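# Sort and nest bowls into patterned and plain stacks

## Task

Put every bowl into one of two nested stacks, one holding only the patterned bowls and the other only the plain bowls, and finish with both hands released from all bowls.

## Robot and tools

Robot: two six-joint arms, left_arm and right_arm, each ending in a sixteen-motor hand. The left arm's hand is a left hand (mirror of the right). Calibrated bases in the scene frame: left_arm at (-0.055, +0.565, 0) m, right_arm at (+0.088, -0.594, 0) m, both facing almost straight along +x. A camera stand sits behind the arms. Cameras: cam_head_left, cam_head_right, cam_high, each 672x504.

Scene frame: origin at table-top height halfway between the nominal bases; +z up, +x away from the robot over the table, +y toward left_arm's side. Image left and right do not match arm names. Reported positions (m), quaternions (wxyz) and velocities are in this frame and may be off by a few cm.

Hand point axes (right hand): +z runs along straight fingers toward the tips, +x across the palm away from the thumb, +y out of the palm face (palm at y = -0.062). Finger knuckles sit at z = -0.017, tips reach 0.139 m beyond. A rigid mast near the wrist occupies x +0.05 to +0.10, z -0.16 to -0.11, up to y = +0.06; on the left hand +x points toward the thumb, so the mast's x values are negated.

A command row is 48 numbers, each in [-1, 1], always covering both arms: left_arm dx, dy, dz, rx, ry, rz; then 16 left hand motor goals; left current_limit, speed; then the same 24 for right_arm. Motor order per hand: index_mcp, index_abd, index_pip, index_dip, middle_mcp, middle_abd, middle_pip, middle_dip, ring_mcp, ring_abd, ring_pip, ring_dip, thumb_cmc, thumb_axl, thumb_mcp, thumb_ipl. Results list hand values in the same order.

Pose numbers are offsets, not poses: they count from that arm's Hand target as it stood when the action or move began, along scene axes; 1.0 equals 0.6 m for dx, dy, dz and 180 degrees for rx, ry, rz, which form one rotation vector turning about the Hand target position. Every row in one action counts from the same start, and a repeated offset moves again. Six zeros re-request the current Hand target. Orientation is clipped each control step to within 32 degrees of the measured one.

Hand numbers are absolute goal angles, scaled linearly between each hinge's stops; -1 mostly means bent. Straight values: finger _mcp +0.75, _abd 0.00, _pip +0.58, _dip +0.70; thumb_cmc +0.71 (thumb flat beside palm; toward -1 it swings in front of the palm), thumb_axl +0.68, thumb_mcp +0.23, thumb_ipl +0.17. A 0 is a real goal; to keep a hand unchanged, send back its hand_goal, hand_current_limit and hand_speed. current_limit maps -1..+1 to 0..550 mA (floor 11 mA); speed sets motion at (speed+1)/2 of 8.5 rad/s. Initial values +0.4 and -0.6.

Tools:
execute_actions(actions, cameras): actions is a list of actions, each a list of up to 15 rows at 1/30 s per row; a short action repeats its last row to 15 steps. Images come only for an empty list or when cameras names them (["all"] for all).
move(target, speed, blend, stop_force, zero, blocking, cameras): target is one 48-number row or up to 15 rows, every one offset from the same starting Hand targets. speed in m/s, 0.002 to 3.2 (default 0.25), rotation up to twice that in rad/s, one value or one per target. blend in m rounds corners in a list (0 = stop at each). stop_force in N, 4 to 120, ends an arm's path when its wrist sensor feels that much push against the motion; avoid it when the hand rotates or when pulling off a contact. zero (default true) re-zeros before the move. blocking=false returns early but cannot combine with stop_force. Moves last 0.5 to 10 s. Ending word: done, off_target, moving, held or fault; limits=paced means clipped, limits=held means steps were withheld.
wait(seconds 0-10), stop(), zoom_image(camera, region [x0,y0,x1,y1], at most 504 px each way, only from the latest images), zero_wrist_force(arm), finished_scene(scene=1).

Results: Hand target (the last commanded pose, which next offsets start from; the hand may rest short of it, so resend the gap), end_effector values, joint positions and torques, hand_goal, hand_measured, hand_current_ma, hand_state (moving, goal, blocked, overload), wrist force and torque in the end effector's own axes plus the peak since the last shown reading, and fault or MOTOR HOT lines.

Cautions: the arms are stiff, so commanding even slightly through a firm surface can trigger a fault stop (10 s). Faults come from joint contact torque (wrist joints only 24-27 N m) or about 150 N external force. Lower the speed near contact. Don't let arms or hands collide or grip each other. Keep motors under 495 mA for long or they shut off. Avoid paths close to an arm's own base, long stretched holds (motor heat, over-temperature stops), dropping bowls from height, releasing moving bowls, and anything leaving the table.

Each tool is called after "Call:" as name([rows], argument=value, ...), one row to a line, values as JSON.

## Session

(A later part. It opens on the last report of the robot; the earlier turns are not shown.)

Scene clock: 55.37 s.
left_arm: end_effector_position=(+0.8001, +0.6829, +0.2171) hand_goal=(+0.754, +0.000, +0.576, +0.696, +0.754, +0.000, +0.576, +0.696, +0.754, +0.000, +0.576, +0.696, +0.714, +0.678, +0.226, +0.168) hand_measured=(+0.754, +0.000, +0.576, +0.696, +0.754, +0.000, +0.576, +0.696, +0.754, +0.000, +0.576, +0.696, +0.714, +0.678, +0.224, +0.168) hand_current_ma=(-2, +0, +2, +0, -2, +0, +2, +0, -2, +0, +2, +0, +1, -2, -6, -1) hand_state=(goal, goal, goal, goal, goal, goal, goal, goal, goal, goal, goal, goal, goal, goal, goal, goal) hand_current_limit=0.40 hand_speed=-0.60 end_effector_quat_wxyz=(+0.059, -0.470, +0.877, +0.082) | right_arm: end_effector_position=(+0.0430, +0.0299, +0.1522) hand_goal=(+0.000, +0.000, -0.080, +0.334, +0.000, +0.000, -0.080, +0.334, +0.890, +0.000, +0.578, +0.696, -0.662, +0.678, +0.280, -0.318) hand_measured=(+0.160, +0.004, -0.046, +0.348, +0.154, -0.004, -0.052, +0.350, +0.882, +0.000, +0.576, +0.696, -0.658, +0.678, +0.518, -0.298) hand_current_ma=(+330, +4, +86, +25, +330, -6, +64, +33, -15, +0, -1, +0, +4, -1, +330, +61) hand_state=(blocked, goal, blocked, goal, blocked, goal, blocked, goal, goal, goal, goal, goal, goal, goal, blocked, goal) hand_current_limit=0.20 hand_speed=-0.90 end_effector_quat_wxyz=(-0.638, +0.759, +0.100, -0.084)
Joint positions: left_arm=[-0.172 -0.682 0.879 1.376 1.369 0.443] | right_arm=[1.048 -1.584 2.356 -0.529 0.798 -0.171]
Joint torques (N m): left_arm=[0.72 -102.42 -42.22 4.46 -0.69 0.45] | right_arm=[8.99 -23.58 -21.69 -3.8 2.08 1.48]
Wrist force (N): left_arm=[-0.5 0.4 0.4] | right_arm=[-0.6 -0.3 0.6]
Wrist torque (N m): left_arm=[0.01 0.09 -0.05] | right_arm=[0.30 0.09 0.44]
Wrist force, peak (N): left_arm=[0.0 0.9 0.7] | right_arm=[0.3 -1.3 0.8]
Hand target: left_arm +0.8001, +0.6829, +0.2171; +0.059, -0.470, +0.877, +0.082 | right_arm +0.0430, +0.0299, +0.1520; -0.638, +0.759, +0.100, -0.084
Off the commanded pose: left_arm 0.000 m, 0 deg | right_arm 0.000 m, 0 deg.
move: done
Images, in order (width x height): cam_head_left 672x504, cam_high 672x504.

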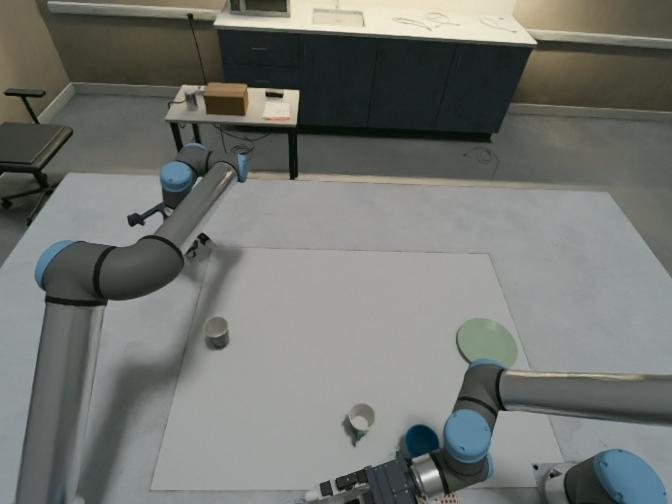

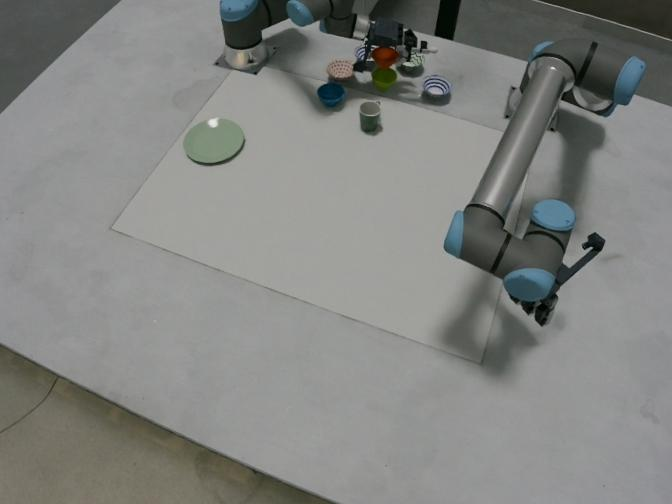

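Call:
move([
  [0,0,0,0,0,0,0.754,0,0.576,0.696,0.754,0,0.576,0.696,0.754,0,0.576,0.696,0.714,0.678,0.226,0.168,0.4,-0.6,0.0233,0.0117,-0.045,0,0,0,-0.0,0,-0.08,0.333,-0.0,0,-0.08,0.333,0.89,0,0.577,0.696,-0.663,0.678,0.28,-0.319,0.2,-0.9],
], speed=0.1, cameras=["cam_high","cam_head_left"])

Call:
zoom_image(camera="cam_high", region=[365, 40, 405, 95])

Scene clock: 57.33 s.
left_arm: end_effector_position=(+0.8001, +0.6829, +0.2171) hand_goal=(+0.754, +0.000, +0.576, +0.696, +0.754, +0.000, +0.576, +0.696, +0.754, +0.000, +0.576, +0.696, +0.714, +0.678, +0.226, +0.168) hand_measured=(+0.754, +0.000, +0.576, +0.696, +0.754, +0.000, +0.576, +0.696, +0.754, +0.000, +0.576, +0.696, +0.714, +0.678, +0.224, +0.168) hand_current_ma=(-2, +0, +2, +0, -2, +0, +2, +0, -2, +0, +2, +0, +1, -2, -6, -1) hand_state=(goal, goal, goal, goal, goal, goal, goal, goal, goal, goal, goal, goal, goal, goal, goal, goal) hand_current_limit=0.40 hand_speed=-0.60 end_effector_quat_wxyz=(+0.059, -0.470, +0.877, +0.082) | right_arm: end_effector_position=(+0.0569, +0.0369, +0.1252) hand_goal=(+0.000, +0.000, -0.080, +0.334, +0.000, +0.000, -0.080, +0.334, +0.890, +0.000, +0.578, +0.696, -0.662, +0.678, +0.280, -0.318) hand_measured=(+0.160, +0.004, -0.046, +0.348, +0.154, -0.004, -0.052, +0.350, +0.882, +0.000, +0.576, +0.696, -0.658, +0.678, +0.518, -0.298) hand_current_ma=(+330, +4, +86, +25, +330, -6, +64, +33, -15, +0, -1, +0, +4, -1, +330, +61) hand_state=(blocked, goal, blocked, goal, blocked, goal, blocked, goal, goal, goal, goal, goal, goal, goal, blocked, goal) hand_current_limit=0.20 hand_speed=-0.90 end_effector_quat_wxyz=(-0.638, +0.759, +0.100, -0.084)
Joint positions: left_arm=[-0.172 -0.682 0.879 1.376 1.369 0.443] | right_arm=[1.026 -1.523 2.362 -0.591 0.776 -0.179]
Joint torques (N m): left_arm=[0.8 -103.6 -41.76 4.87 -0.79 1.08] | right_arm=[-6.26 -23.63 -18.7 -2.7 -3.97 -0.25]
Wrist force (N): left_arm=[-0.3 0.1 0.0] | right_arm=[-0.6 -0.7 0.1]
Wrist torque (N m): left_arm=[0.01 0.04 -0.03] | right_arm=[0.28 0.14 0.45]
Wrist force, peak (N): left_arm=[-0.5 0.2 0.7] | right_arm=[-1.1 -1.0 0.8]
Hand target: left_arm +0.8001, +0.6829, +0.2171; +0.059, -0.470, +0.877, +0.082 | right_arm +0.0569, +0.0369, +0.1250; -0.638, +0.759, +0.100, -0.084
Off the commanded pose: left_arm 0.000 m, 0 deg | right_arm 0.000 m, 0 deg.
move: done
Images, in order (width x height): cam_head_left 672x504, cam_high 672x504.

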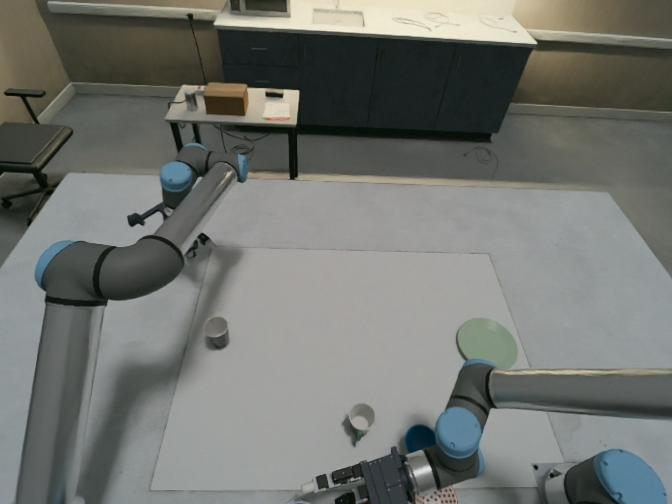

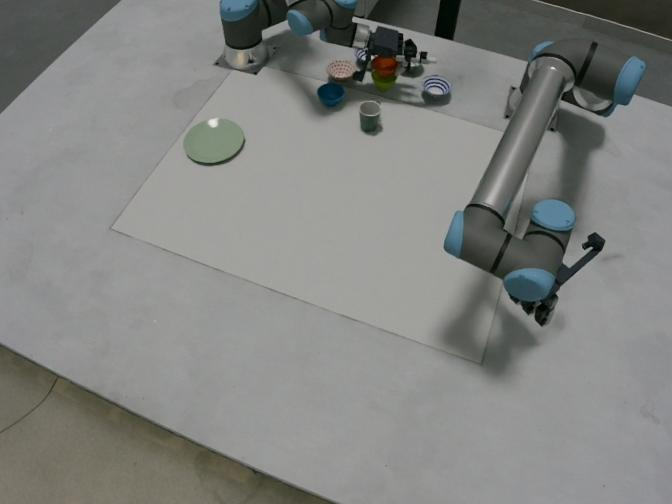

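Scaled by 9.164.

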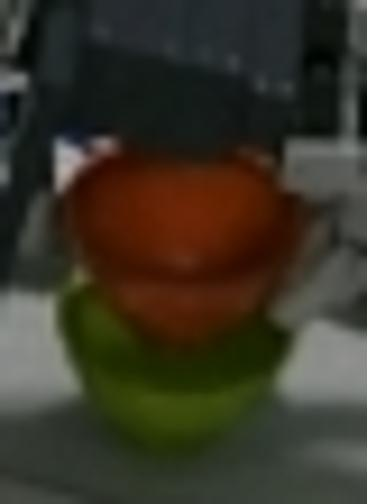

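Call:
move([
  [0,0,0,0,0,0,0.754,0,0.576,0.696,0.754,0,0.576,0.696,0.754,0,0.576,0.696,0.714,0.678,0.226,0.168,0.4,-0.6,0,0,-0.047,0,0,0,-0.0,0,-0.08,0.333,-0.0,0,-0.08,0.333,0.89,0,0.577,0.696,-0.663,0.678,0.28,-0.319,0.2,-0.9],
], speed=0.04, stop_force=5, cameras=["cam_high"])

Call:
zoom_image(camera="cam_high", region=[365, 40, 405, 95])

Scene clock: 59.60 s.
left_arm: end_effector_position=(+0.8001, +0.6829, +0.2171) hand_goal=(+0.754, +0.000, +0.576, +0.696, +0.754, +0.000, +0.576, +0.696, +0.754, +0.000, +0.576, +0.696, +0.714, +0.678, +0.226, +0.168) hand_measured=(+0.754, +0.000, +0.576, +0.696, +0.754, +0.000, +0.576, +0.696, +0.754, +0.000, +0.576, +0.696, +0.714, +0.678, +0.224, +0.168) hand_current_ma=(-2, +0, +2, +0, -2, +0, +2, +0, -2, +0, +2, +0, +1, -2, -6, -1) hand_state=(goal, goal, goal, goal, goal, goal, goal, goal, goal, goal, goal, goal, goal, goal, goal, goal) hand_current_limit=0.40 hand_speed=-0.60 end_effector_quat_wxyz=(+0.059, -0.470, +0.877, +0.082) | right_arm: end_effector_position=(+0.0569, +0.0369, +0.0968) hand_goal=(+0.000, +0.000, -0.080, +0.334, +0.000, +0.000, -0.080, +0.334, +0.890, +0.000, +0.578, +0.696, -0.662, +0.678, +0.280, -0.318) hand_measured=(+0.160, +0.004, -0.046, +0.348, +0.154, -0.004, -0.052, +0.350, +0.882, +0.000, +0.576, +0.696, -0.658, +0.678, +0.518, -0.298) hand_current_ma=(+330, +4, +87, +25, +330, -6, +64, +33, -15, +0, -1, +0, +4, -1, +330, +61) hand_state=(blocked, goal, blocked, goal, blocked, goal, blocked, goal, goal, goal, goal, goal, goal, goal, blocked, goal) hand_current_limit=0.20 hand_speed=-0.90 end_effector_quat_wxyz=(-0.638, +0.759, +0.100, -0.084)
Joint positions: left_arm=[-0.172 -0.682 0.879 1.376 1.369 0.443] | right_arm=[1.026 -1.472 2.382 -0.662 0.776 -0.179]
Joint torques (N m): left_arm=[0.21 -105.61 -42.11 4.94 -0.65 0.41] | right_arm=[8.71 -26 -14.85 -3.07 0.33 1.54]
Wrist force (N): left_arm=[-0.3 0.1 0.4] | right_arm=[-0.8 -2.5 0.7]
Wrist torque (N m): left_arm=[-0.02 0.05 -0.03] | right_arm=[0.25 0.16 0.48]
Wrist force, peak (N): left_arm=[-0.4 0.1 0.8] | right_arm=[-0.7 -2.6 0.8]
Hand target: left_arm +0.8001, +0.6829, +0.2171; +0.059, -0.470, +0.877, +0.082 | right_arm +0.0569, +0.0369, +0.0968; -0.638, +0.759, +0.100, -0.084
Off the commanded pose: left_arm 0.000 m, 0 deg | right_arm 0.000 m, 0 deg.
move: done
Images, in order (width x height): cam_high 672x504.

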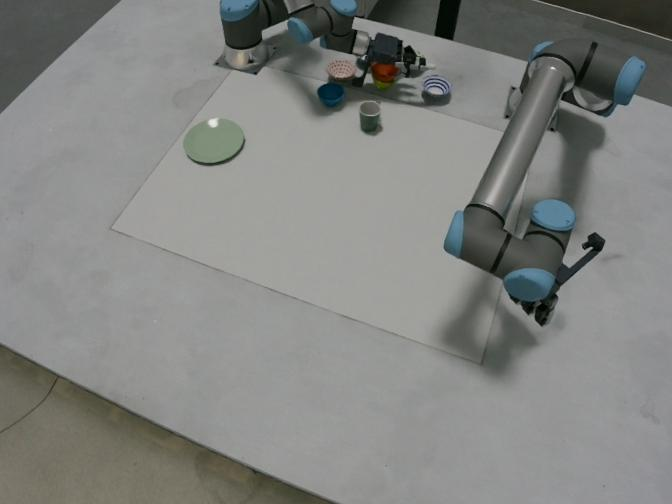

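Scaled by 9.164.

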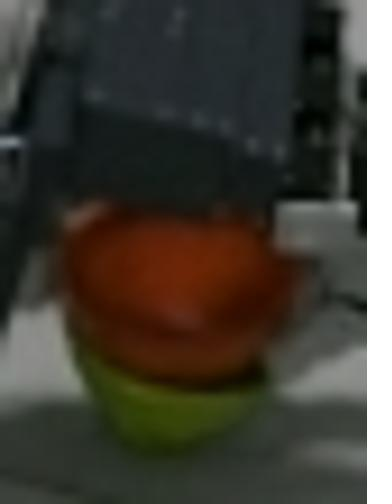

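Call:
move([
  [0,0,0,0,0,0,0.754,0,0.576,0.696,0.754,0,0.576,0.696,0.754,0,0.576,0.696,0.714,0.678,0.226,0.168,0.4,-0.6,0,0,0,0,0,0,0.45,0,-0.08,0.333,0.45,0,-0.08,0.333,0.89,0,0.577,0.696,-0.663,0.678,0.73,-0.319,0.2,-0.94],
], cameras=["cam_high"])

Call:
zoom_image(camera="cam_high", region=[365, 40, 405, 95])

Scene clock: 62.00 s.
left_arm: end_effector_position=(+0.8001, +0.6829, +0.2171) hand_goal=(+0.754, +0.000, +0.576, +0.696, +0.754, +0.000, +0.576, +0.696, +0.754, +0.000, +0.576, +0.696, +0.714, +0.678, +0.226, +0.168) hand_measured=(+0.754, +0.000, +0.576, +0.696, +0.754, +0.000, +0.576, +0.696, +0.754, +0.000, +0.576, +0.696, +0.714, +0.678, +0.224, +0.168) hand_current_ma=(-2, +0, +2, +0, -2, +0, +2, +0, -2, +0, +2, +0, +1, -2, -6, -1) hand_state=(goal, goal, goal, goal, goal, goal, goal, goal, goal, goal, goal, goal, goal, goal, goal, goal) hand_current_limit=0.40 hand_speed=-0.60 end_effector_quat_wxyz=(+0.059, -0.470, +0.877, +0.082) | right_arm: end_effector_position=(+0.0569, +0.0369, +0.0968) hand_goal=(+0.450, +0.000, -0.080, +0.334, +0.450, +0.000, -0.080, +0.334, +0.890, +0.000, +0.578, +0.696, -0.662, +0.678, +0.730, -0.318) hand_measured=(+0.430, +0.004, -0.078, +0.336, +0.430, -0.004, -0.078, +0.338, +0.882, +0.000, +0.576, +0.696, -0.658, +0.678, +0.722, -0.316) hand_current_ma=(-44, +3, +3, +3, -45, -4, +2, +5, -15, +0, -1, +0, +4, -1, -18, +3) hand_state=(goal, goal, goal, goal, goal, goal, goal, goal, goal, goal, goal, goal, goal, goal, goal, goal) hand_current_limit=0.20 hand_speed=-0.94 end_effector_quat_wxyz=(-0.638, +0.759, +0.100, -0.084)
Joint positions: left_arm=[-0.172 -0.682 0.879 1.376 1.369 0.443] | right_arm=[1.026 -1.472 2.382 -0.662 0.776 -0.179]
Joint torques (N m): left_arm=[-0.06 -103.77 -41.45 4.81 -0.98 0.5] | right_arm=[8.73 -30.64 -22.77 -2.2 0.39 1.68]
Wrist force (N): left_arm=[-0.7 0.2 0.4] | right_arm=[-0.8 -1.0 0.3]
Wrist torque (N m): left_arm=[-0.01 0.11 -0.07] | right_arm=[0.21 0.17 0.47]
Wrist force, peak (N): left_arm=[-0.8 0.2 1.0] | right_arm=[-0.9 -2.9 0.7]
Hand target: left_arm +0.8001, +0.6829, +0.2171; +0.059, -0.470, +0.877, +0.082 | right_arm +0.0569, +0.0369, +0.0968; -0.638, +0.759, +0.100, -0.084
Off the commanded pose: left_arm 0.000 m, 0 deg | right_arm 0.000 m, 0 deg.
move: done
Images, in order (width x height): cam_high 672x504.

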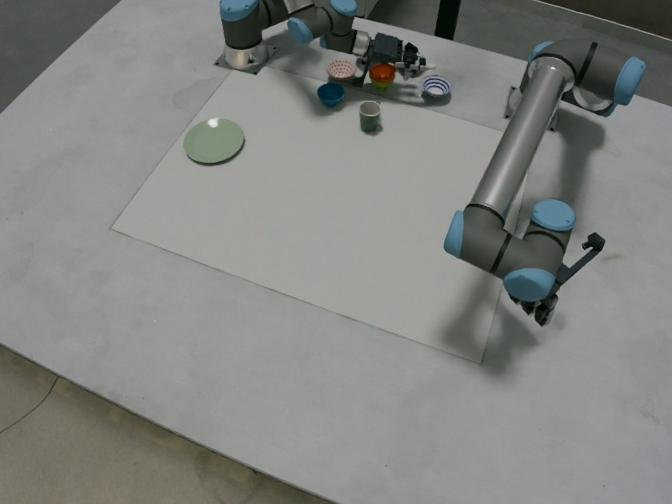

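Scaled by 9.164.

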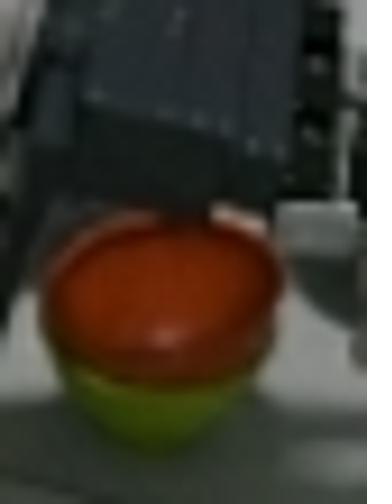

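Call:
move([
  [0,0,0,0,0,0,0.754,0,0.576,0.696,0.754,0,0.576,0.696,0.754,0,0.576,0.696,0.714,0.678,0.226,0.168,0.4,-0.6,0,0,0.2,0,0,0,0.45,0,-0.08,0.333,0.45,0,-0.08,0.333,0.89,0,0.577,0.696,-0.663,0.678,0.73,-0.319,0.2,-0.8],
], speed=0.12, cameras=["cam_high"])

Call:
zoom_image(camera="cam_high", region=[355, 40, 415, 100])

Scene clock: 63.90 s.
left_arm: end_effector_position=(+0.8001, +0.6829, +0.2171) hand_goal=(+0.754, +0.000, +0.576, +0.696, +0.754, +0.000, +0.576, +0.696, +0.754, +0.000, +0.576, +0.696, +0.714, +0.678, +0.226, +0.168) hand_measured=(+0.754, +0.000, +0.576, +0.696, +0.754, +0.000, +0.576, +0.696, +0.754, +0.000, +0.576, +0.696, +0.714, +0.678, +0.224, +0.168) hand_current_ma=(-2, +0, +2, +0, -2, +0, +2, +0, -2, +0, +2, +0, +1, -2, -6, -1) hand_state=(goal, goal, goal, goal, goal, goal, goal, goal, goal, goal, goal, goal, goal, goal, goal, goal) hand_current_limit=0.40 hand_speed=-0.60 end_effector_quat_wxyz=(+0.059, -0.470, +0.877, +0.082) | right_arm: end_effector_position=(+0.0569, +0.0369, +0.2167) hand_goal=(+0.450, +0.000, -0.080, +0.334, +0.450, +0.000, -0.080, +0.334, +0.890, +0.000, +0.578, +0.696, -0.662, +0.678, +0.730, -0.318) hand_measured=(+0.432, +0.004, -0.078, +0.336, +0.432, -0.004, -0.078, +0.338, +0.882, +0.000, +0.576, +0.696, -0.660, +0.678, +0.722, -0.316) hand_current_ma=(-41, +3, +3, +3, -41, -3, +2, +4, -15, +0, -1, +0, +3, -1, -17, +3) hand_state=(goal, goal, goal, goal, goal, goal, goal, goal, goal, goal, goal, goal, goal, goal, goal, goal) hand_current_limit=0.20 hand_speed=-0.80 end_effector_quat_wxyz=(-0.638, +0.759, +0.100, -0.084)
Joint positions: left_arm=[-0.172 -0.682 0.879 1.376 1.369 0.443] | right_arm=[1.026 -1.659 2.279 -0.372 0.776 -0.179]
Joint torques (N m): left_arm=[0.54 -102.74 -42.93 5.04 -0.8 0.7] | right_arm=[-7.2 -45.71 -48.5 2.09 -3.13 -0.65]
Wrist force (N): left_arm=[-0.2 -0.2 0.3] | right_arm=[-0.5 -0.6 0.8]
Wrist torque (N m): left_arm=[-0.05 0.03 -0.02] | right_arm=[0.22 0.12 0.49]
Wrist force, peak (N): left_arm=[-0.6 -0.3 1.0] | right_arm=[0.2 -1.6 1.2]
Hand target: left_arm +0.8001, +0.6829, +0.2171; +0.059, -0.470, +0.877, +0.082 | right_arm +0.0569, +0.0369, +0.2168; -0.638, +0.759, +0.100, -0.084
Off the commanded pose: left_arm 0.000 m, 0 deg | right_arm 0.000 m, 0 deg.
move: done
Images, in order (width x height): cam_high 672x504.

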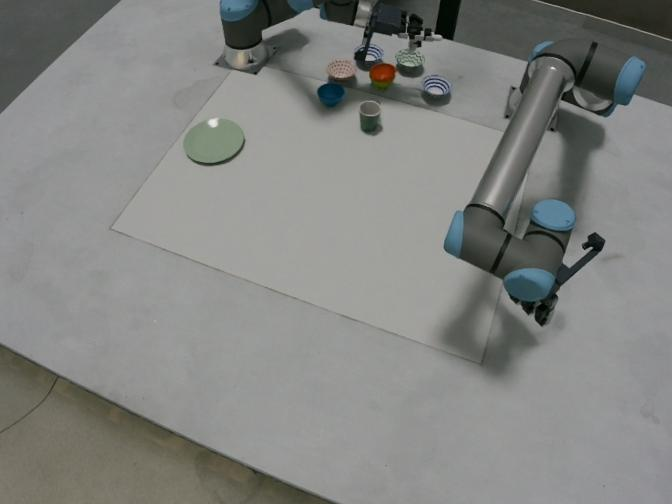

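Scaled by 8.400.

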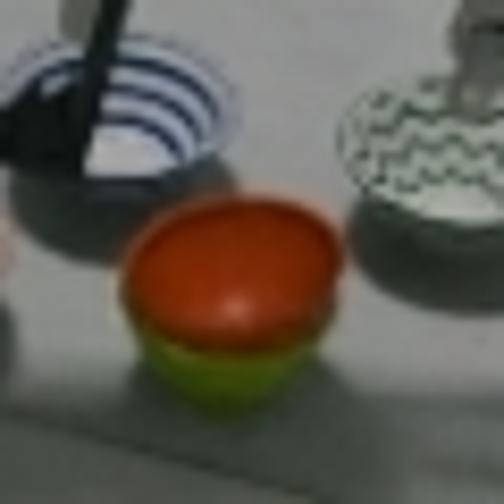

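Call:
move([
  [0,0,0,0,0,0,0.754,0,0.576,0.696,0.754,0,0.576,0.696,0.754,0,0.576,0.696,0.714,0.678,0.226,0.168,0.4,-0.6,-0.011,0.33,-0.1,0,0,-0.1111,0.37,0.333,-0.08,0.333,0.37,-0.333,-0.08,0.333,0.89,0,0.577,0.696,-0.663,0.678,0.73,-0.319,0.2,-0.8],
], speed=0.25, cameras=["all"])

Call:
zoom_image(camera="cam_high", region=[390, 30, 490, 130])

Call:
zoom_image(camera="cam_high", region=[320, 30, 430, 120])

Call:
zoom_image(camera="cam_head_left", region=[240, 404, 360, 504])

Call:
zoom_image(camera="cam_head_right", region=[220, 404, 340, 504])

Scene clock: 70.50 s.
left_arm: end_effector_position=(+0.8001, +0.6829, +0.2171) hand_goal=(+0.754, +0.000, +0.576, +0.696, +0.754, +0.000, +0.576, +0.696, +0.754, +0.000, +0.576, +0.696, +0.714, +0.678, +0.226, +0.168) hand_measured=(+0.754, +0.000, +0.576, +0.696, +0.754, +0.000, +0.576, +0.696, +0.754, +0.000, +0.576, +0.696, +0.714, +0.678, +0.224, +0.168) hand_current_ma=(-2, +0, +2, +0, -2, +0, +2, +0, -2, +0, +2, +0, +1, -2, -6, -1) hand_state=(goal, goal, goal, goal, goal, goal, goal, goal, goal, goal, goal, goal, goal, goal, goal, goal) hand_current_limit=0.40 hand_speed=-0.60 end_effector_quat_wxyz=(+0.059, -0.470, +0.877, +0.082) | right_arm: end_effector_position=(+0.0503, +0.2348, +0.1569) hand_goal=(+0.370, +0.334, -0.080, +0.334, +0.370, -0.332, -0.080, +0.334, +0.890, +0.000, +0.578, +0.696, -0.662, +0.678, +0.730, -0.318) hand_measured=(+0.364, +0.330, -0.078, +0.336, +0.364, -0.326, -0.078, +0.338, +0.882, +0.000, +0.576, +0.696, -0.660, +0.678, +0.724, -0.316) hand_current_ma=(-9, -6, +2, +3, -9, +6, +2, +4, -16, +0, -1, +0, +3, -1, -15, +3) hand_state=(goal, goal, goal, goal, goal, goal, goal, goal, goal, goal, goal, goal, goal, goal, goal, goal) hand_current_limit=0.20 hand_speed=-0.80 end_effector_quat_wxyz=(-0.643, +0.765, -0.033, +0.028)
Joint positions: left_arm=[-0.172 -0.682 0.879 1.376 1.369 0.443] | right_arm=[1.337 -1.305 2.011 -0.531 1.423 -0.026]
Joint torques (N m): left_arm=[-0.14 -102.65 -42.03 4.62 -0.82 0.8] | right_arm=[8.2 -47.79 -46.25 1.42 2.3 2.89]
Wrist force (N): left_arm=[-0.2 0.0 0.3] | right_arm=[-0.7 -0.9 0.9]
Wrist torque (N m): left_arm=[-0.01 0.03 -0.02] | right_arm=[0.23 0.19 0.35]
Wrist force, peak (N): left_arm=[-0.3 -0.1 1.0] | right_arm=[-2.3 -1.1 -0.6]
Hand target: left_arm +0.8001, +0.6829, +0.2171; +0.059, -0.470, +0.877, +0.082 | right_arm +0.0503, +0.2349, +0.1568; -0.643, +0.765, -0.033, +0.028
Off the commanded pose: left_arm 0.000 m, 0 deg | right_arm 0.000 m, 0 deg.
move: done

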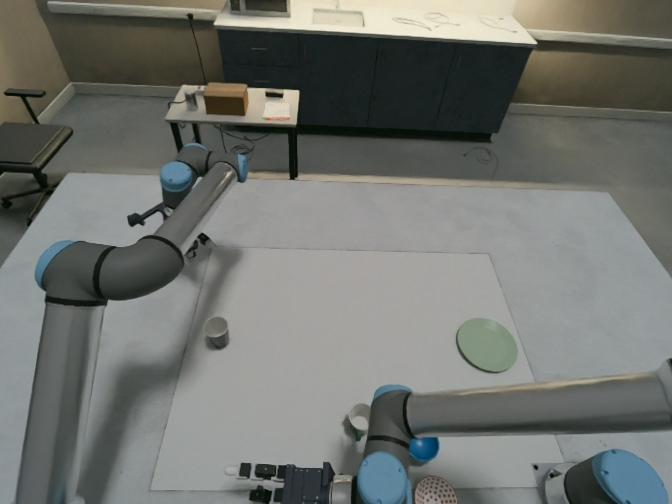

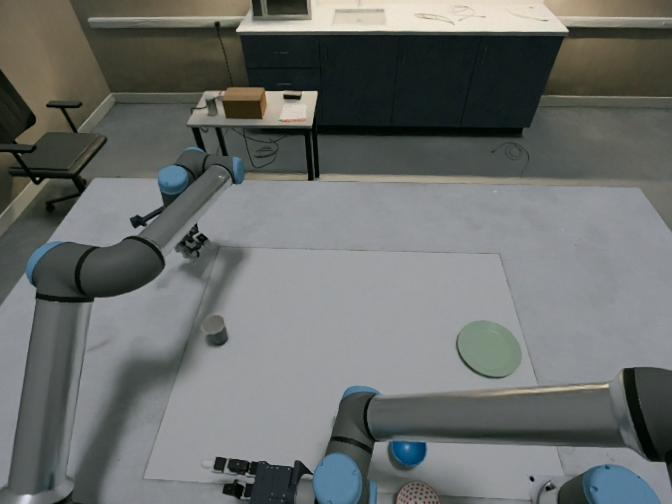

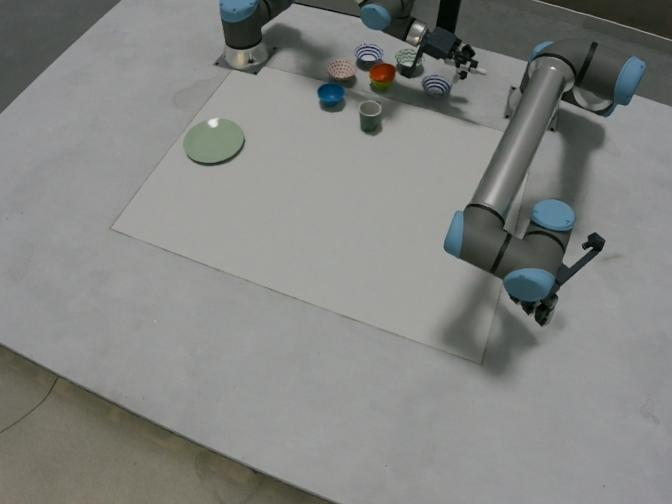

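Scaled by 5.040.

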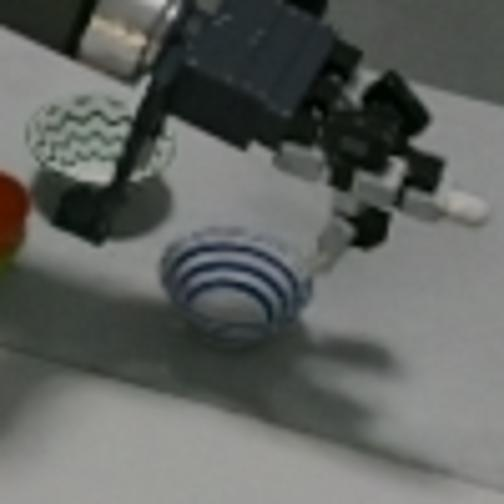

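Scaled by 4.582.

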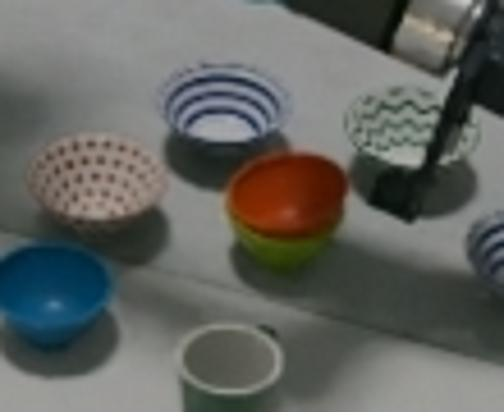

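Scaled by 4.200.

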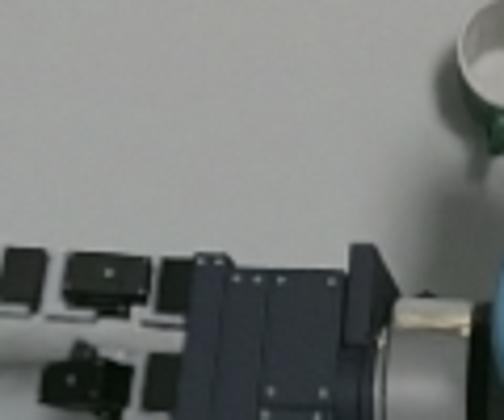

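Scaled by 4.200.

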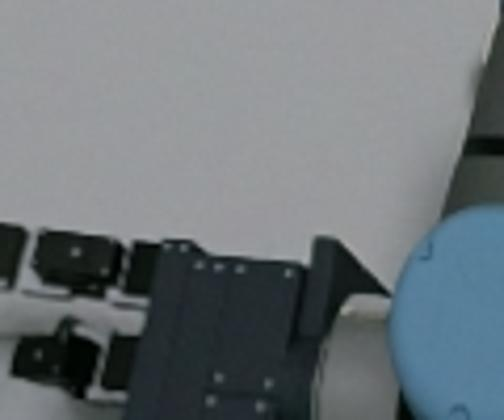

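Call:
zoom_image(camera="cam_high", region=[415, 65, 465, 105])

Call:
zoom_image(camera="cam_high", region=[350, 40, 400, 100])

Scaled by 10.080.

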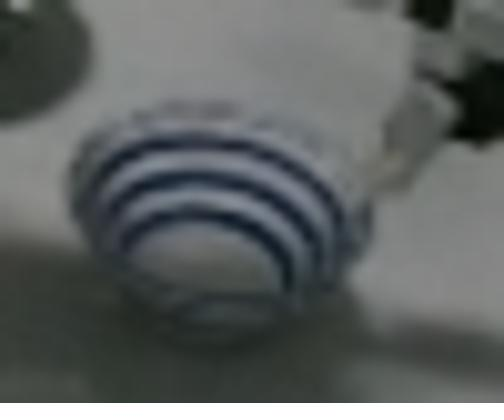

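Scaled by 8.400.

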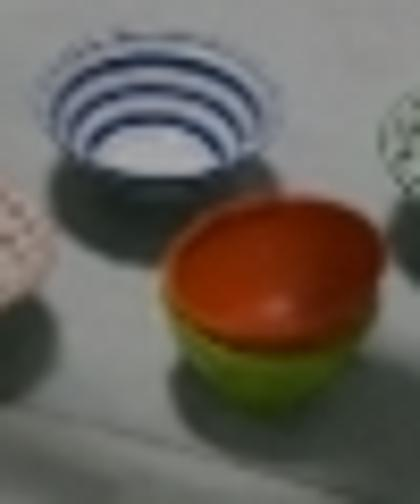

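Call:
move([
  [0,0,0,0,0,0,0.754,0,0.576,0.696,0.754,0,0.576,0.696,0.754,0,0.576,0.696,0.714,0.678,0.226,0.168,0.4,-0.6,-0.0072,0.0007,-0.0867,0,0,0,0.37,0.333,-0.08,0.333,0.37,-0.333,-0.08,0.333,0.89,0,0.577,0.696,-0.663,0.678,0.73,-0.319,0.2,-0.8],
], speed=0.15, cameras=["cam_high","cam_head_right","cam_head_left"])

Call:
zoom_image(camera="cam_high", region=[405, 45, 475, 110])

Call:
zoom_image(camera="cam_head_right", region=[200, 424, 300, 504])

Scene clock: 73.47 s.
left_arm: end_effector_position=(+0.8001, +0.6829, +0.2171) hand_goal=(+0.754, +0.000, +0.576, +0.696, +0.754, +0.000, +0.576, +0.696, +0.754, +0.000, +0.576, +0.696, +0.714, +0.678, +0.226, +0.168) hand_measured=(+0.754, +0.000, +0.576, +0.696, +0.754, +0.000, +0.576, +0.696, +0.754, +0.000, +0.576, +0.696, +0.714, +0.678, +0.224, +0.168) hand_current_ma=(-2, +0, +2, +0, -2, +0, +2, +0, -2, +0, +2, +0, +1, -2, -6, -1) hand_state=(goal, goal, goal, goal, goal, goal, goal, goal, goal, goal, goal, goal, goal, goal, goal, goal) hand_current_limit=0.40 hand_speed=-0.60 end_effector_quat_wxyz=(+0.059, -0.470, +0.877, +0.082) | right_arm: end_effector_position=(+0.0460, +0.2353, +0.1050) hand_goal=(+0.370, +0.334, -0.080, +0.334, +0.370, -0.332, -0.080, +0.334, +0.890, +0.000, +0.578, +0.696, -0.662, +0.678, +0.730, -0.318) hand_measured=(+0.364, +0.330, -0.078, +0.336, +0.364, -0.326, -0.078, +0.338, +0.882, +0.000, +0.576, +0.696, -0.660, +0.678, +0.724, -0.316) hand_current_ma=(-9, -6, +2, +3, -9, +6, +2, +4, -16, +0, -1, +0, +3, -1, -15, +3) hand_state=(goal, goal, goal, goal, goal, goal, goal, goal, goal, goal, goal, goal, goal, goal, goal, goal) hand_current_limit=0.20 hand_speed=-0.80 end_effector_quat_wxyz=(-0.643, +0.765, -0.033, +0.028)
Joint positions: left_arm=[-0.172 -0.682 0.879 1.376 1.369 0.443] | right_arm=[1.345 -1.24 2.042 -0.628 1.43 -0.025]
Joint torques (N m): left_arm=[-1.35 -103.67 -42.44 4.66 -0.78 0.65] | right_arm=[10.91 -50.49 -20.27 -5.78 2.27 2.64]
Wrist force (N): left_arm=[0.2 -0.2 0.6] | right_arm=[-0.9 -0.1 0.3]
Wrist torque (N m): left_arm=[-0.07 -0.02 0.02] | right_arm=[0.37 0.25 0.36]
Wrist force, peak (N): left_arm=[-0.9 0.5 0.4] | right_arm=[-0.8 -2.1 0.7]
Hand target: left_arm +0.8001, +0.6829, +0.2171; +0.059, -0.470, +0.877, +0.082 | right_arm +0.0460, +0.2353, +0.1048; -0.643, +0.765, -0.033, +0.028
Off the commanded pose: left_arm 0.000 m, 0 deg | right_arm 0.000 m, 0 deg.
move: done

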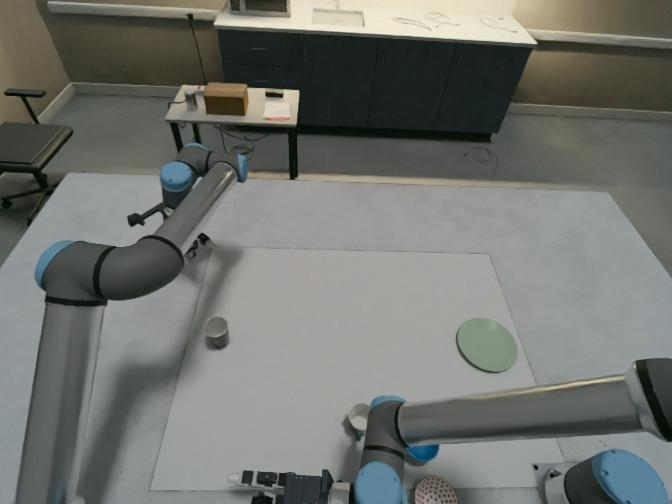

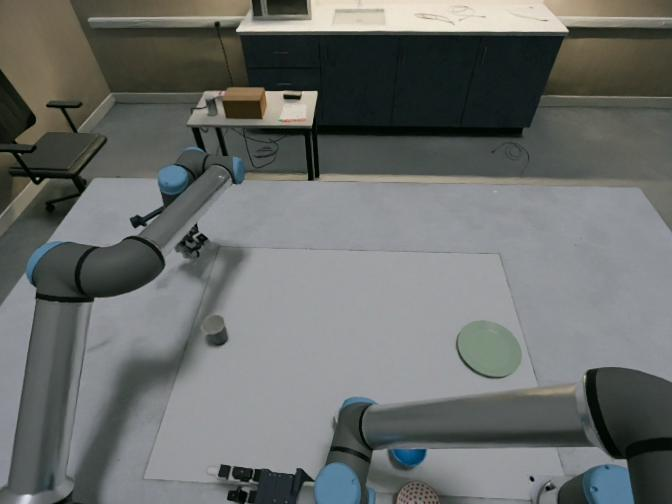

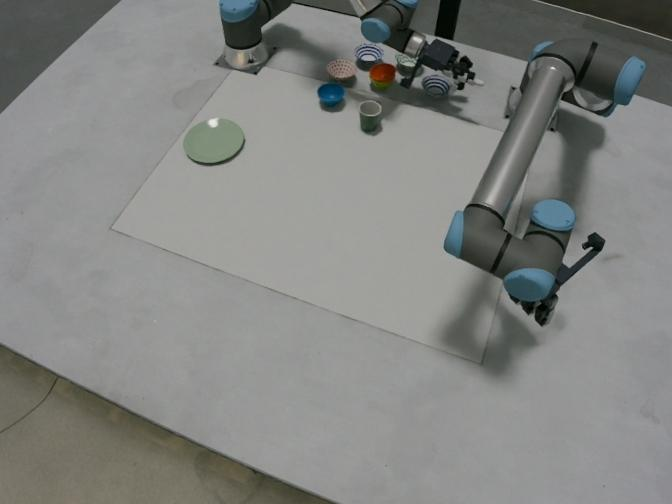

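Scaled by 7.200.

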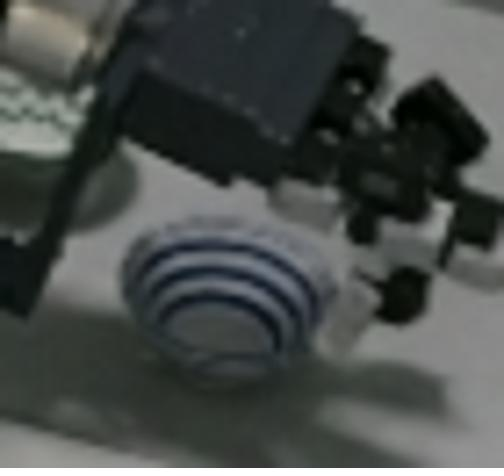

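Scaled by 5.040.

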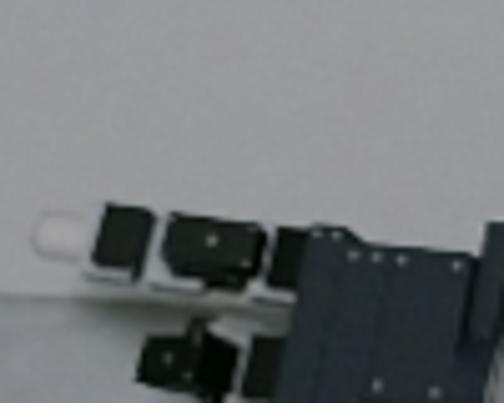

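Call:
move([
  [0,0,0,0,0,0,0.754,0,0.576,0.696,0.754,0,0.576,0.696,0.754,0,0.576,0.696,0.714,0.678,0.226,0.168,0.4,-0.6,-0.004,0,-0.063,0,0,0,0.37,0.333,-0.08,0.333,0.37,-0.333,-0.08,0.333,0.89,0,0.577,0.696,-0.663,0.678,0.73,-0.319,0.2,-0.8],
], speed=0.07, stop_force=8)

Call:
move([
  [0,0,0,0,0,0,0.754,0,0.576,0.696,0.754,0,0.576,0.696,0.754,0,0.576,0.696,0.714,0.678,0.226,0.168,0.4,-0.6,0,0,0,0,0,0,0.04,0.333,-0.08,0.333,0.04,-0.333,-0.08,0.333,0.89,0,0.577,0.696,-0.663,0.678,0.472,-0.319,0.0,-0.92],
], cameras=["cam_high"])

Call:
zoom_image(camera="cam_high", region=[405, 45, 475, 110])

Scene clock: 76.23 s.
left_arm: end_effector_position=(+0.8001, +0.6829, +0.2171) hand_goal=(+0.754, +0.000, +0.576, +0.696, +0.754, +0.000, +0.576, +0.696, +0.754, +0.000, +0.576, +0.696, +0.714, +0.678, +0.226, +0.168) hand_measured=(+0.754, +0.000, +0.576, +0.696, +0.754, +0.000, +0.576, +0.696, +0.754, +0.000, +0.576, +0.696, +0.714, +0.678, +0.224, +0.168) hand_current_ma=(-2, +0, +2, +0, -2, +0, +2, +0, -2, +0, +2, +0, +1, -2, -6, -1) hand_state=(goal, goal, goal, goal, goal, goal, goal, goal, goal, goal, goal, goal, goal, goal, goal, goal) hand_current_limit=0.40 hand_speed=-0.60 end_effector_quat_wxyz=(+0.059, -0.470, +0.877, +0.082) | right_arm: end_effector_position=(+0.0436, +0.2353, +0.0670) hand_goal=(+0.370, +0.334, -0.080, +0.334, +0.370, -0.332, -0.080, +0.334, +0.890, +0.000, +0.578, +0.696, -0.662, +0.678, +0.730, -0.318) hand_measured=(+0.364, +0.330, -0.078, +0.336, +0.364, -0.326, -0.078, +0.338, +0.882, +0.000, +0.576, +0.696, -0.660, +0.678, +0.724, -0.316) hand_current_ma=(-9, -6, +2, +3, -9, +6, +2, +4, -16, +0, -1, +0, +3, -1, -15, +3) hand_state=(goal, goal, goal, goal, goal, goal, goal, goal, goal, goal, goal, goal, goal, goal, goal, goal) hand_current_limit=0.20 hand_speed=-0.80 end_effector_quat_wxyz=(-0.643, +0.765, -0.033, +0.028)
Joint positions: left_arm=[-0.172 -0.682 0.879 1.376 1.369 0.443] | right_arm=[1.349 -1.187 2.06 -0.698 1.434 -0.024]
Joint torques (N m): left_arm=[0.51 -104.53 -41.69 4.63 -0.94 0.7] | right_arm=[11.39 -53.71 -18.56 -4.79 2.52 2.7]
Wrist force (N): left_arm=[0.2 0.5 0.4] | right_arm=[-1.1 0.1 0.9]
Wrist torque (N m): left_arm=[0.04 -0.01 0.00] | right_arm=[0.32 0.26 0.36]
Wrist force, peak (N): left_arm=[-0.3 0.8 0.6] | right_arm=[-1.1 0.1 0.9]
Hand target: left_arm +0.8001, +0.6829, +0.2171; +0.059, -0.470, +0.877, +0.082 | right_arm +0.0436, +0.2353, +0.0670; -0.643, +0.765, -0.033, +0.028
Off the commanded pose: left_arm 0.000 m, 0 deg | right_arm 0.000 m, 0 deg.
move: done

Scene clock: 77.67 s.
left_arm: end_effector_position=(+0.8001, +0.6829, +0.2171) hand_goal=(+0.754, +0.000, +0.576, +0.696, +0.754, +0.000, +0.576, +0.696, +0.754, +0.000, +0.576, +0.696, +0.714, +0.678, +0.226, +0.168) hand_measured=(+0.754, +0.000, +0.576, +0.696, +0.754, +0.000, +0.576, +0.696, +0.754, +0.000, +0.576, +0.696, +0.714, +0.678, +0.224, +0.168) hand_current_ma=(-2, +0, +2, +0, -2, +0, +2, +0, -2, +0, +2, +0, +1, -2, -6, -1) hand_state=(goal, goal, goal, goal, goal, goal, goal, goal, goal, goal, goal, goal, goal, goal, goal, goal) hand_current_limit=0.40 hand_speed=-0.60 end_effector_quat_wxyz=(+0.059, -0.470, +0.877, +0.082) | right_arm: end_effector_position=(+0.0436, +0.2353, +0.0670) hand_goal=(+0.040, +0.334, -0.080, +0.334, +0.040, -0.332, -0.080, +0.334, +0.890, +0.000, +0.578, +0.696, -0.662, +0.678, +0.472, -0.318) hand_measured=(+0.126, +0.336, -0.056, +0.338, +0.124, -0.334, -0.060, +0.338, +0.882, +0.000, +0.576, +0.696, -0.658, +0.678, +0.588, -0.294) hand_current_ma=(+275, +2, +56, +5, +275, -2, +41, +7, -16, +0, -1, +0, +5, -1, +275, +77) hand_state=(blocked, goal, blocked, goal, blocked, goal, goal, goal, goal, goal, goal, goal, goal, goal, blocked, blocked) hand_current_limit=0.00 hand_speed=-0.92 end_effector_quat_wxyz=(-0.643, +0.765, -0.033, +0.028)
Joint positions: left_arm=[-0.172 -0.682 0.879 1.376 1.369 0.443] | right_arm=[1.349 -1.187 2.06 -0.698 1.434 -0.024]
Joint torques (N m): left_arm=[0.06 -103.88 -42.06 4.78 -1.02 1.24] | right_arm=[9.6 -56.48 -20.4 -4.31 2.37 2.59]
Wrist force (N): left_arm=[-0.3 0.2 0.3] | right_arm=[-0.7 1.8 1.1]
Wrist torque (N m): left_arm=[0.00 0.06 -0.04] | right_arm=[0.44 0.21 0.40]
Wrist force, peak (N): left_arm=[0.5 0.4 0.6] | right_arm=[-0.9 1.8 1.3]
Hand target: left_arm +0.8001, +0.6829, +0.2171; +0.059, -0.470, +0.877, +0.082 | right_arm +0.0436, +0.2353, +0.0670; -0.643, +0.765, -0.033, +0.028
Off the commanded pose: left_arm 0.000 m, 0 deg | right_arm 0.000 m, 0 deg.
move: done
Images, in order (width x height): cam_high 672x504.

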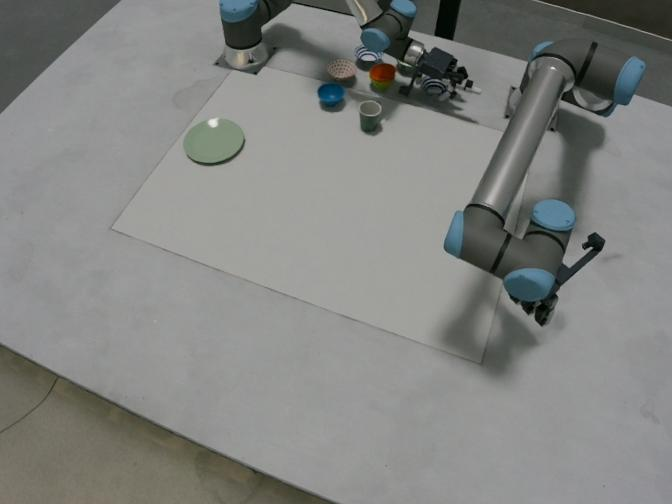

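Scaled by 7.200.

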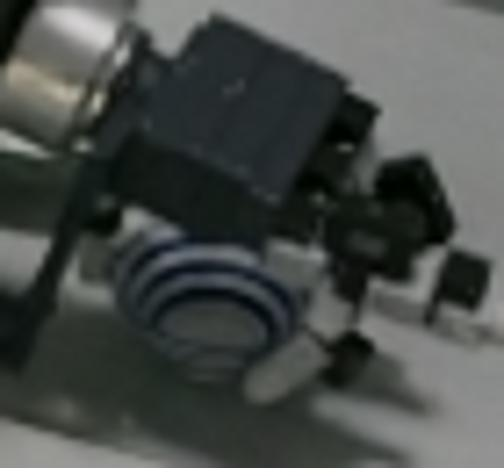

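Call:
move([
  [0,0,0,0,0,0,0.754,0,0.576,0.696,0.754,0,0.576,0.696,0.754,0,0.576,0.696,0.714,0.678,0.226,0.168,0.4,-0.6,0,0,0.1,0,0,0,0.04,0.333,-0.08,0.333,0.04,-0.333,-0.08,0.333,0.89,0,0.577,0.696,-0.663,0.678,0.472,-0.319,0.0,-0.92],
], speed=0.06, cameras=["cam_high"])

Call:
zoom_image(camera="cam_high", region=[405, 45, 475, 110])

Scene clock: 79.57 s.
left_arm: end_effector_position=(+0.8001, +0.6829, +0.2171) hand_goal=(+0.754, +0.000, +0.576, +0.696, +0.754, +0.000, +0.576, +0.696, +0.754, +0.000, +0.576, +0.696, +0.714, +0.678, +0.226, +0.168) hand_measured=(+0.754, +0.000, +0.576, +0.696, +0.754, +0.000, +0.576, +0.696, +0.754, +0.000, +0.576, +0.696, +0.714, +0.678, +0.224, +0.168) hand_current_ma=(-2, +0, +2, +0, -2, +0, +2, +0, -2, +0, +2, +0, +1, -2, -6, -1) hand_state=(goal, goal, goal, goal, goal, goal, goal, goal, goal, goal, goal, goal, goal, goal, goal, goal) hand_current_limit=0.40 hand_speed=-0.60 end_effector_quat_wxyz=(+0.059, -0.470, +0.877, +0.082) | right_arm: end_effector_position=(+0.0436, +0.2353, +0.1268) hand_goal=(+0.040, +0.334, -0.080, +0.334, +0.040, -0.332, -0.080, +0.334, +0.890, +0.000, +0.578, +0.696, -0.662, +0.678, +0.472, -0.318) hand_measured=(+0.124, +0.336, -0.056, +0.338, +0.124, -0.334, -0.060, +0.340, +0.882, +0.000, +0.576, +0.696, -0.658, +0.678, +0.588, -0.294) hand_current_ma=(+275, +2, +57, +5, +275, -2, +42, +7, -16, +0, -1, +0, +5, -1, +275, +79) hand_state=(blocked, goal, blocked, goal, blocked, goal, goal, goal, goal, goal, goal, goal, goal, goal, blocked, blocked) hand_current_limit=0.00 hand_speed=-0.92 end_effector_quat_wxyz=(-0.643, +0.765, -0.033, +0.028)
Joint positions: left_arm=[-0.172 -0.682 0.879 1.376 1.369 0.443] | right_arm=[1.349 -1.267 2.029 -0.587 1.434 -0.024]
Joint torques (N m): left_arm=[-2.29 -104.91 -41.37 5.09 -0.74 1] | right_arm=[2.62 -77.85 -45.72 0.68 1.07 0.7]
Wrist force (N): left_arm=[-0.5 0.2 0.4] | right_arm=[-0.7 1.4 0.8]
Wrist torque (N m): left_arm=[-0.01 0.09 -0.05] | right_arm=[0.43 0.22 0.38]
Wrist force, peak (N): left_arm=[-0.5 0.3 0.9] | right_arm=[-0.8 2.5 1.3]
Hand target: left_arm +0.8001, +0.6829, +0.2171; +0.059, -0.470, +0.877, +0.082 | right_arm +0.0436, +0.2353, +0.1270; -0.643, +0.765, -0.033, +0.028
Off the commanded pose: left_arm 0.000 m, 0 deg | right_arm 0.000 m, 0 deg.
move: done
Images, in order (width x height): cam_high 672x504.

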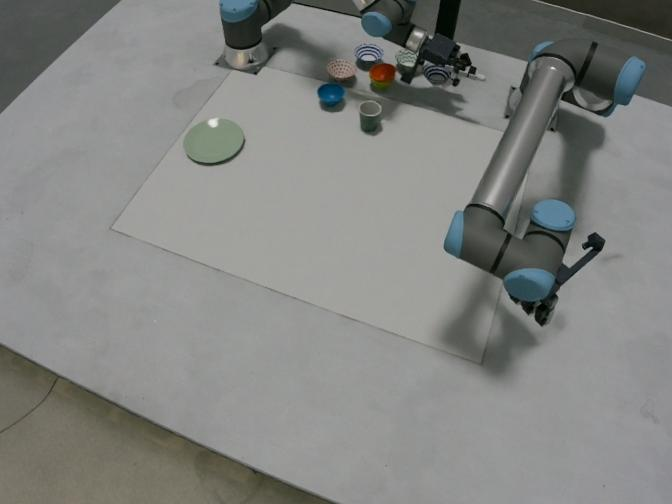

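Scaled by 7.200.

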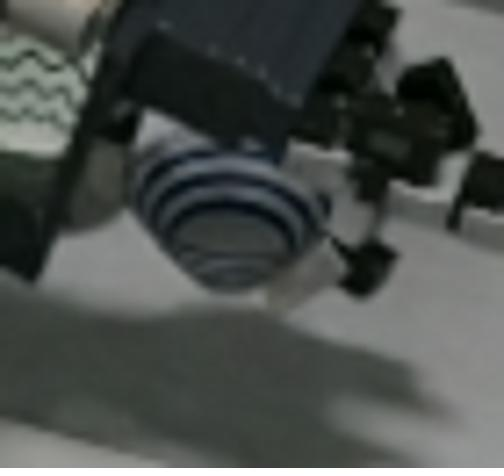

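Call:
move([
  [0,0,0,0,0,0,0.754,0,0.576,0.696,0.754,0,0.576,0.696,0.754,0,0.576,0.696,0.714,0.678,0.226,0.168,0.4,-0.6,-0.05,-0.15,0.1283,0,0,0,0.04,0.333,-0.08,0.333,0.04,-0.333,-0.08,0.333,0.89,0,0.577,0.696,-0.663,0.678,0.472,-0.319,0.0,-0.92],
  [0,0,0,0,0,0,0.754,0,0.576,0.696,0.754,0,0.576,0.696,0.754,0,0.576,0.696,0.714,0.678,0.226,0.168,0.4,-0.6,-0.1453,-0.4985,0.105,0,0,0,0.04,0.333,-0.08,0.333,0.04,-0.333,-0.08,0.333,0.89,0,0.577,0.696,-0.663,0.678,0.472,-0.319,0.0,-0.92],
], speed=0.15, blend=[0.03, 0], cameras=["all"])

Call:
zoom_image(camera="cam_high", region=[330, 10, 420, 90])

Scene clock: 82.87 s.
left_arm: end_effector_position=(+0.8001, +0.6829, +0.2171) hand_goal=(+0.754, +0.000, +0.576, +0.696, +0.754, +0.000, +0.576, +0.696, +0.754, +0.000, +0.576, +0.696, +0.714, +0.678, +0.226, +0.168) hand_measured=(+0.754, +0.000, +0.576, +0.696, +0.754, +0.000, +0.576, +0.696, +0.754, +0.000, +0.576, +0.696, +0.714, +0.678, +0.224, +0.168) hand_current_ma=(-2, +0, +2, +0, -2, +0, +2, +0, -2, +0, +2, +0, +1, -2, -6, -1) hand_state=(goal, goal, goal, goal, goal, goal, goal, goal, goal, goal, goal, goal, goal, goal, goal, goal) hand_current_limit=0.40 hand_speed=-0.60 end_effector_quat_wxyz=(+0.059, -0.470, +0.877, +0.082) | right_arm: end_effector_position=(-0.0435, -0.0636, +0.1900) hand_goal=(+0.040, +0.334, -0.080, +0.334, +0.040, -0.332, -0.080, +0.334, +0.890, +0.000, +0.578, +0.696, -0.662, +0.678, +0.472, -0.318) hand_measured=(+0.124, +0.336, -0.054, +0.338, +0.122, -0.334, -0.060, +0.340, +0.882, +0.000, +0.576, +0.696, -0.658, +0.678, +0.588, -0.294) hand_current_ma=(+275, +2, +57, +6, +275, -2, +43, +7, -16, +0, -1, +0, +6, -1, +275, +82) hand_state=(blocked, goal, blocked, goal, blocked, goal, blocked, goal, goal, goal, goal, goal, goal, goal, blocked, blocked) hand_current_limit=0.00 hand_speed=-0.92 end_effector_quat_wxyz=(-0.643, +0.765, -0.033, +0.028)
Joint positions: left_arm=[-0.172 -0.682 0.879 1.376 1.369 0.443] | right_arm=[1.416 -1.841 2.472 -0.457 1.501 -0.012]
Joint torques (N m): left_arm=[-0.46 -104.24 -42.64 4.46 -0.94 0.81] | right_arm=[11.24 -31.13 -25.51 1.2 2.38 2.7]
Wrist force (N): left_arm=[-0.2 -0.4 -0.1] | right_arm=[-1.0 1.2 0.7]
Wrist torque (N m): left_arm=[-0.04 0.03 -0.01] | right_arm=[0.38 0.21 0.34]
Wrist force, peak (N): left_arm=[-0.4 0.0 1.0] | right_arm=[-0.5 2.0 1.5]
Hand target: left_arm +0.8001, +0.6829, +0.2171; +0.059, -0.470, +0.877, +0.082 | right_arm -0.0436, -0.0638, +0.1900; -0.643, +0.765, -0.033, +0.028
Off the commanded pose: left_arm 0.000 m, 0 deg | right_arm 0.000 m, 0 deg.
move: done

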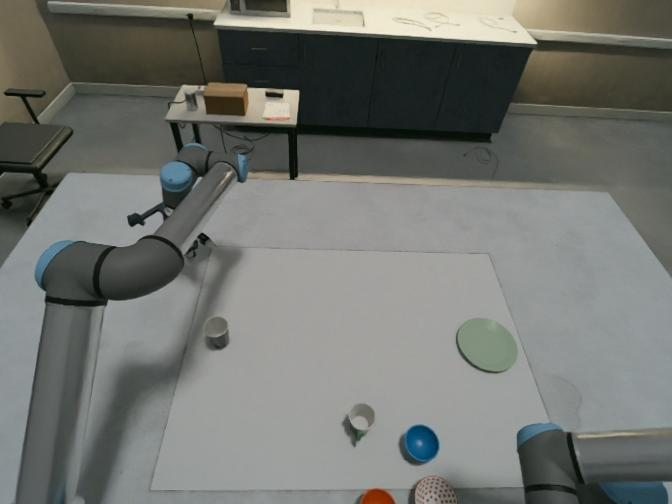

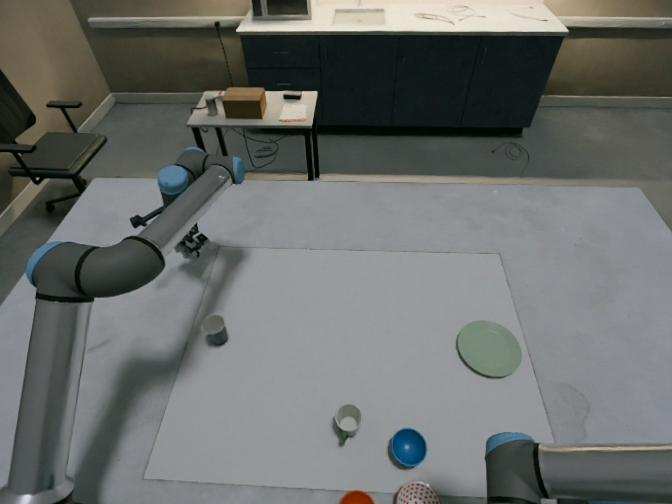

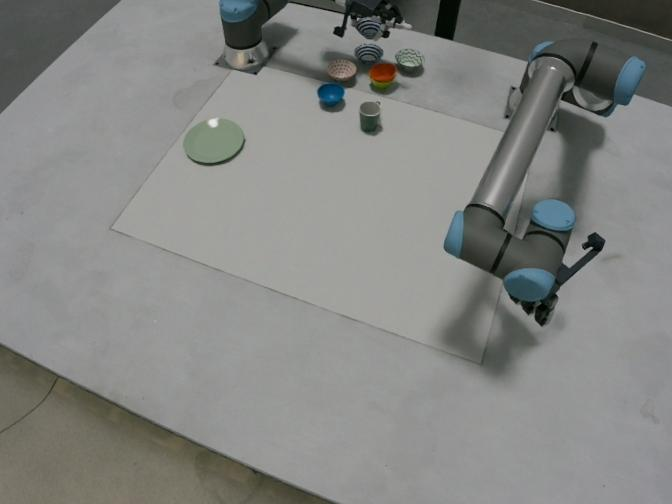

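Scaled by 5.600.

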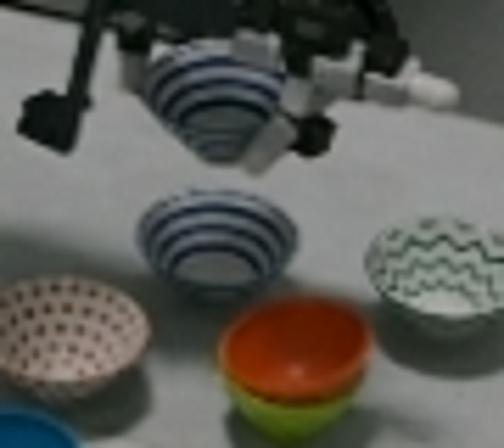

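Call:
zoom_image(camera="cam_high", region=[345, 10, 395, 70])

Scaled by 8.400.

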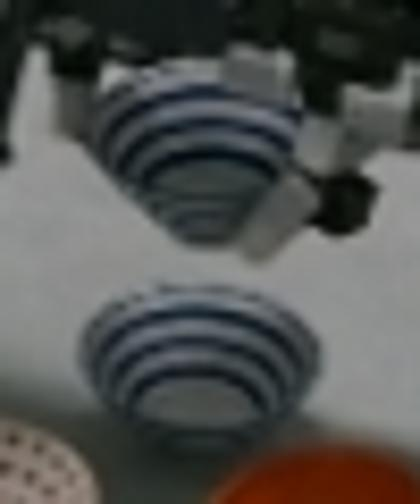

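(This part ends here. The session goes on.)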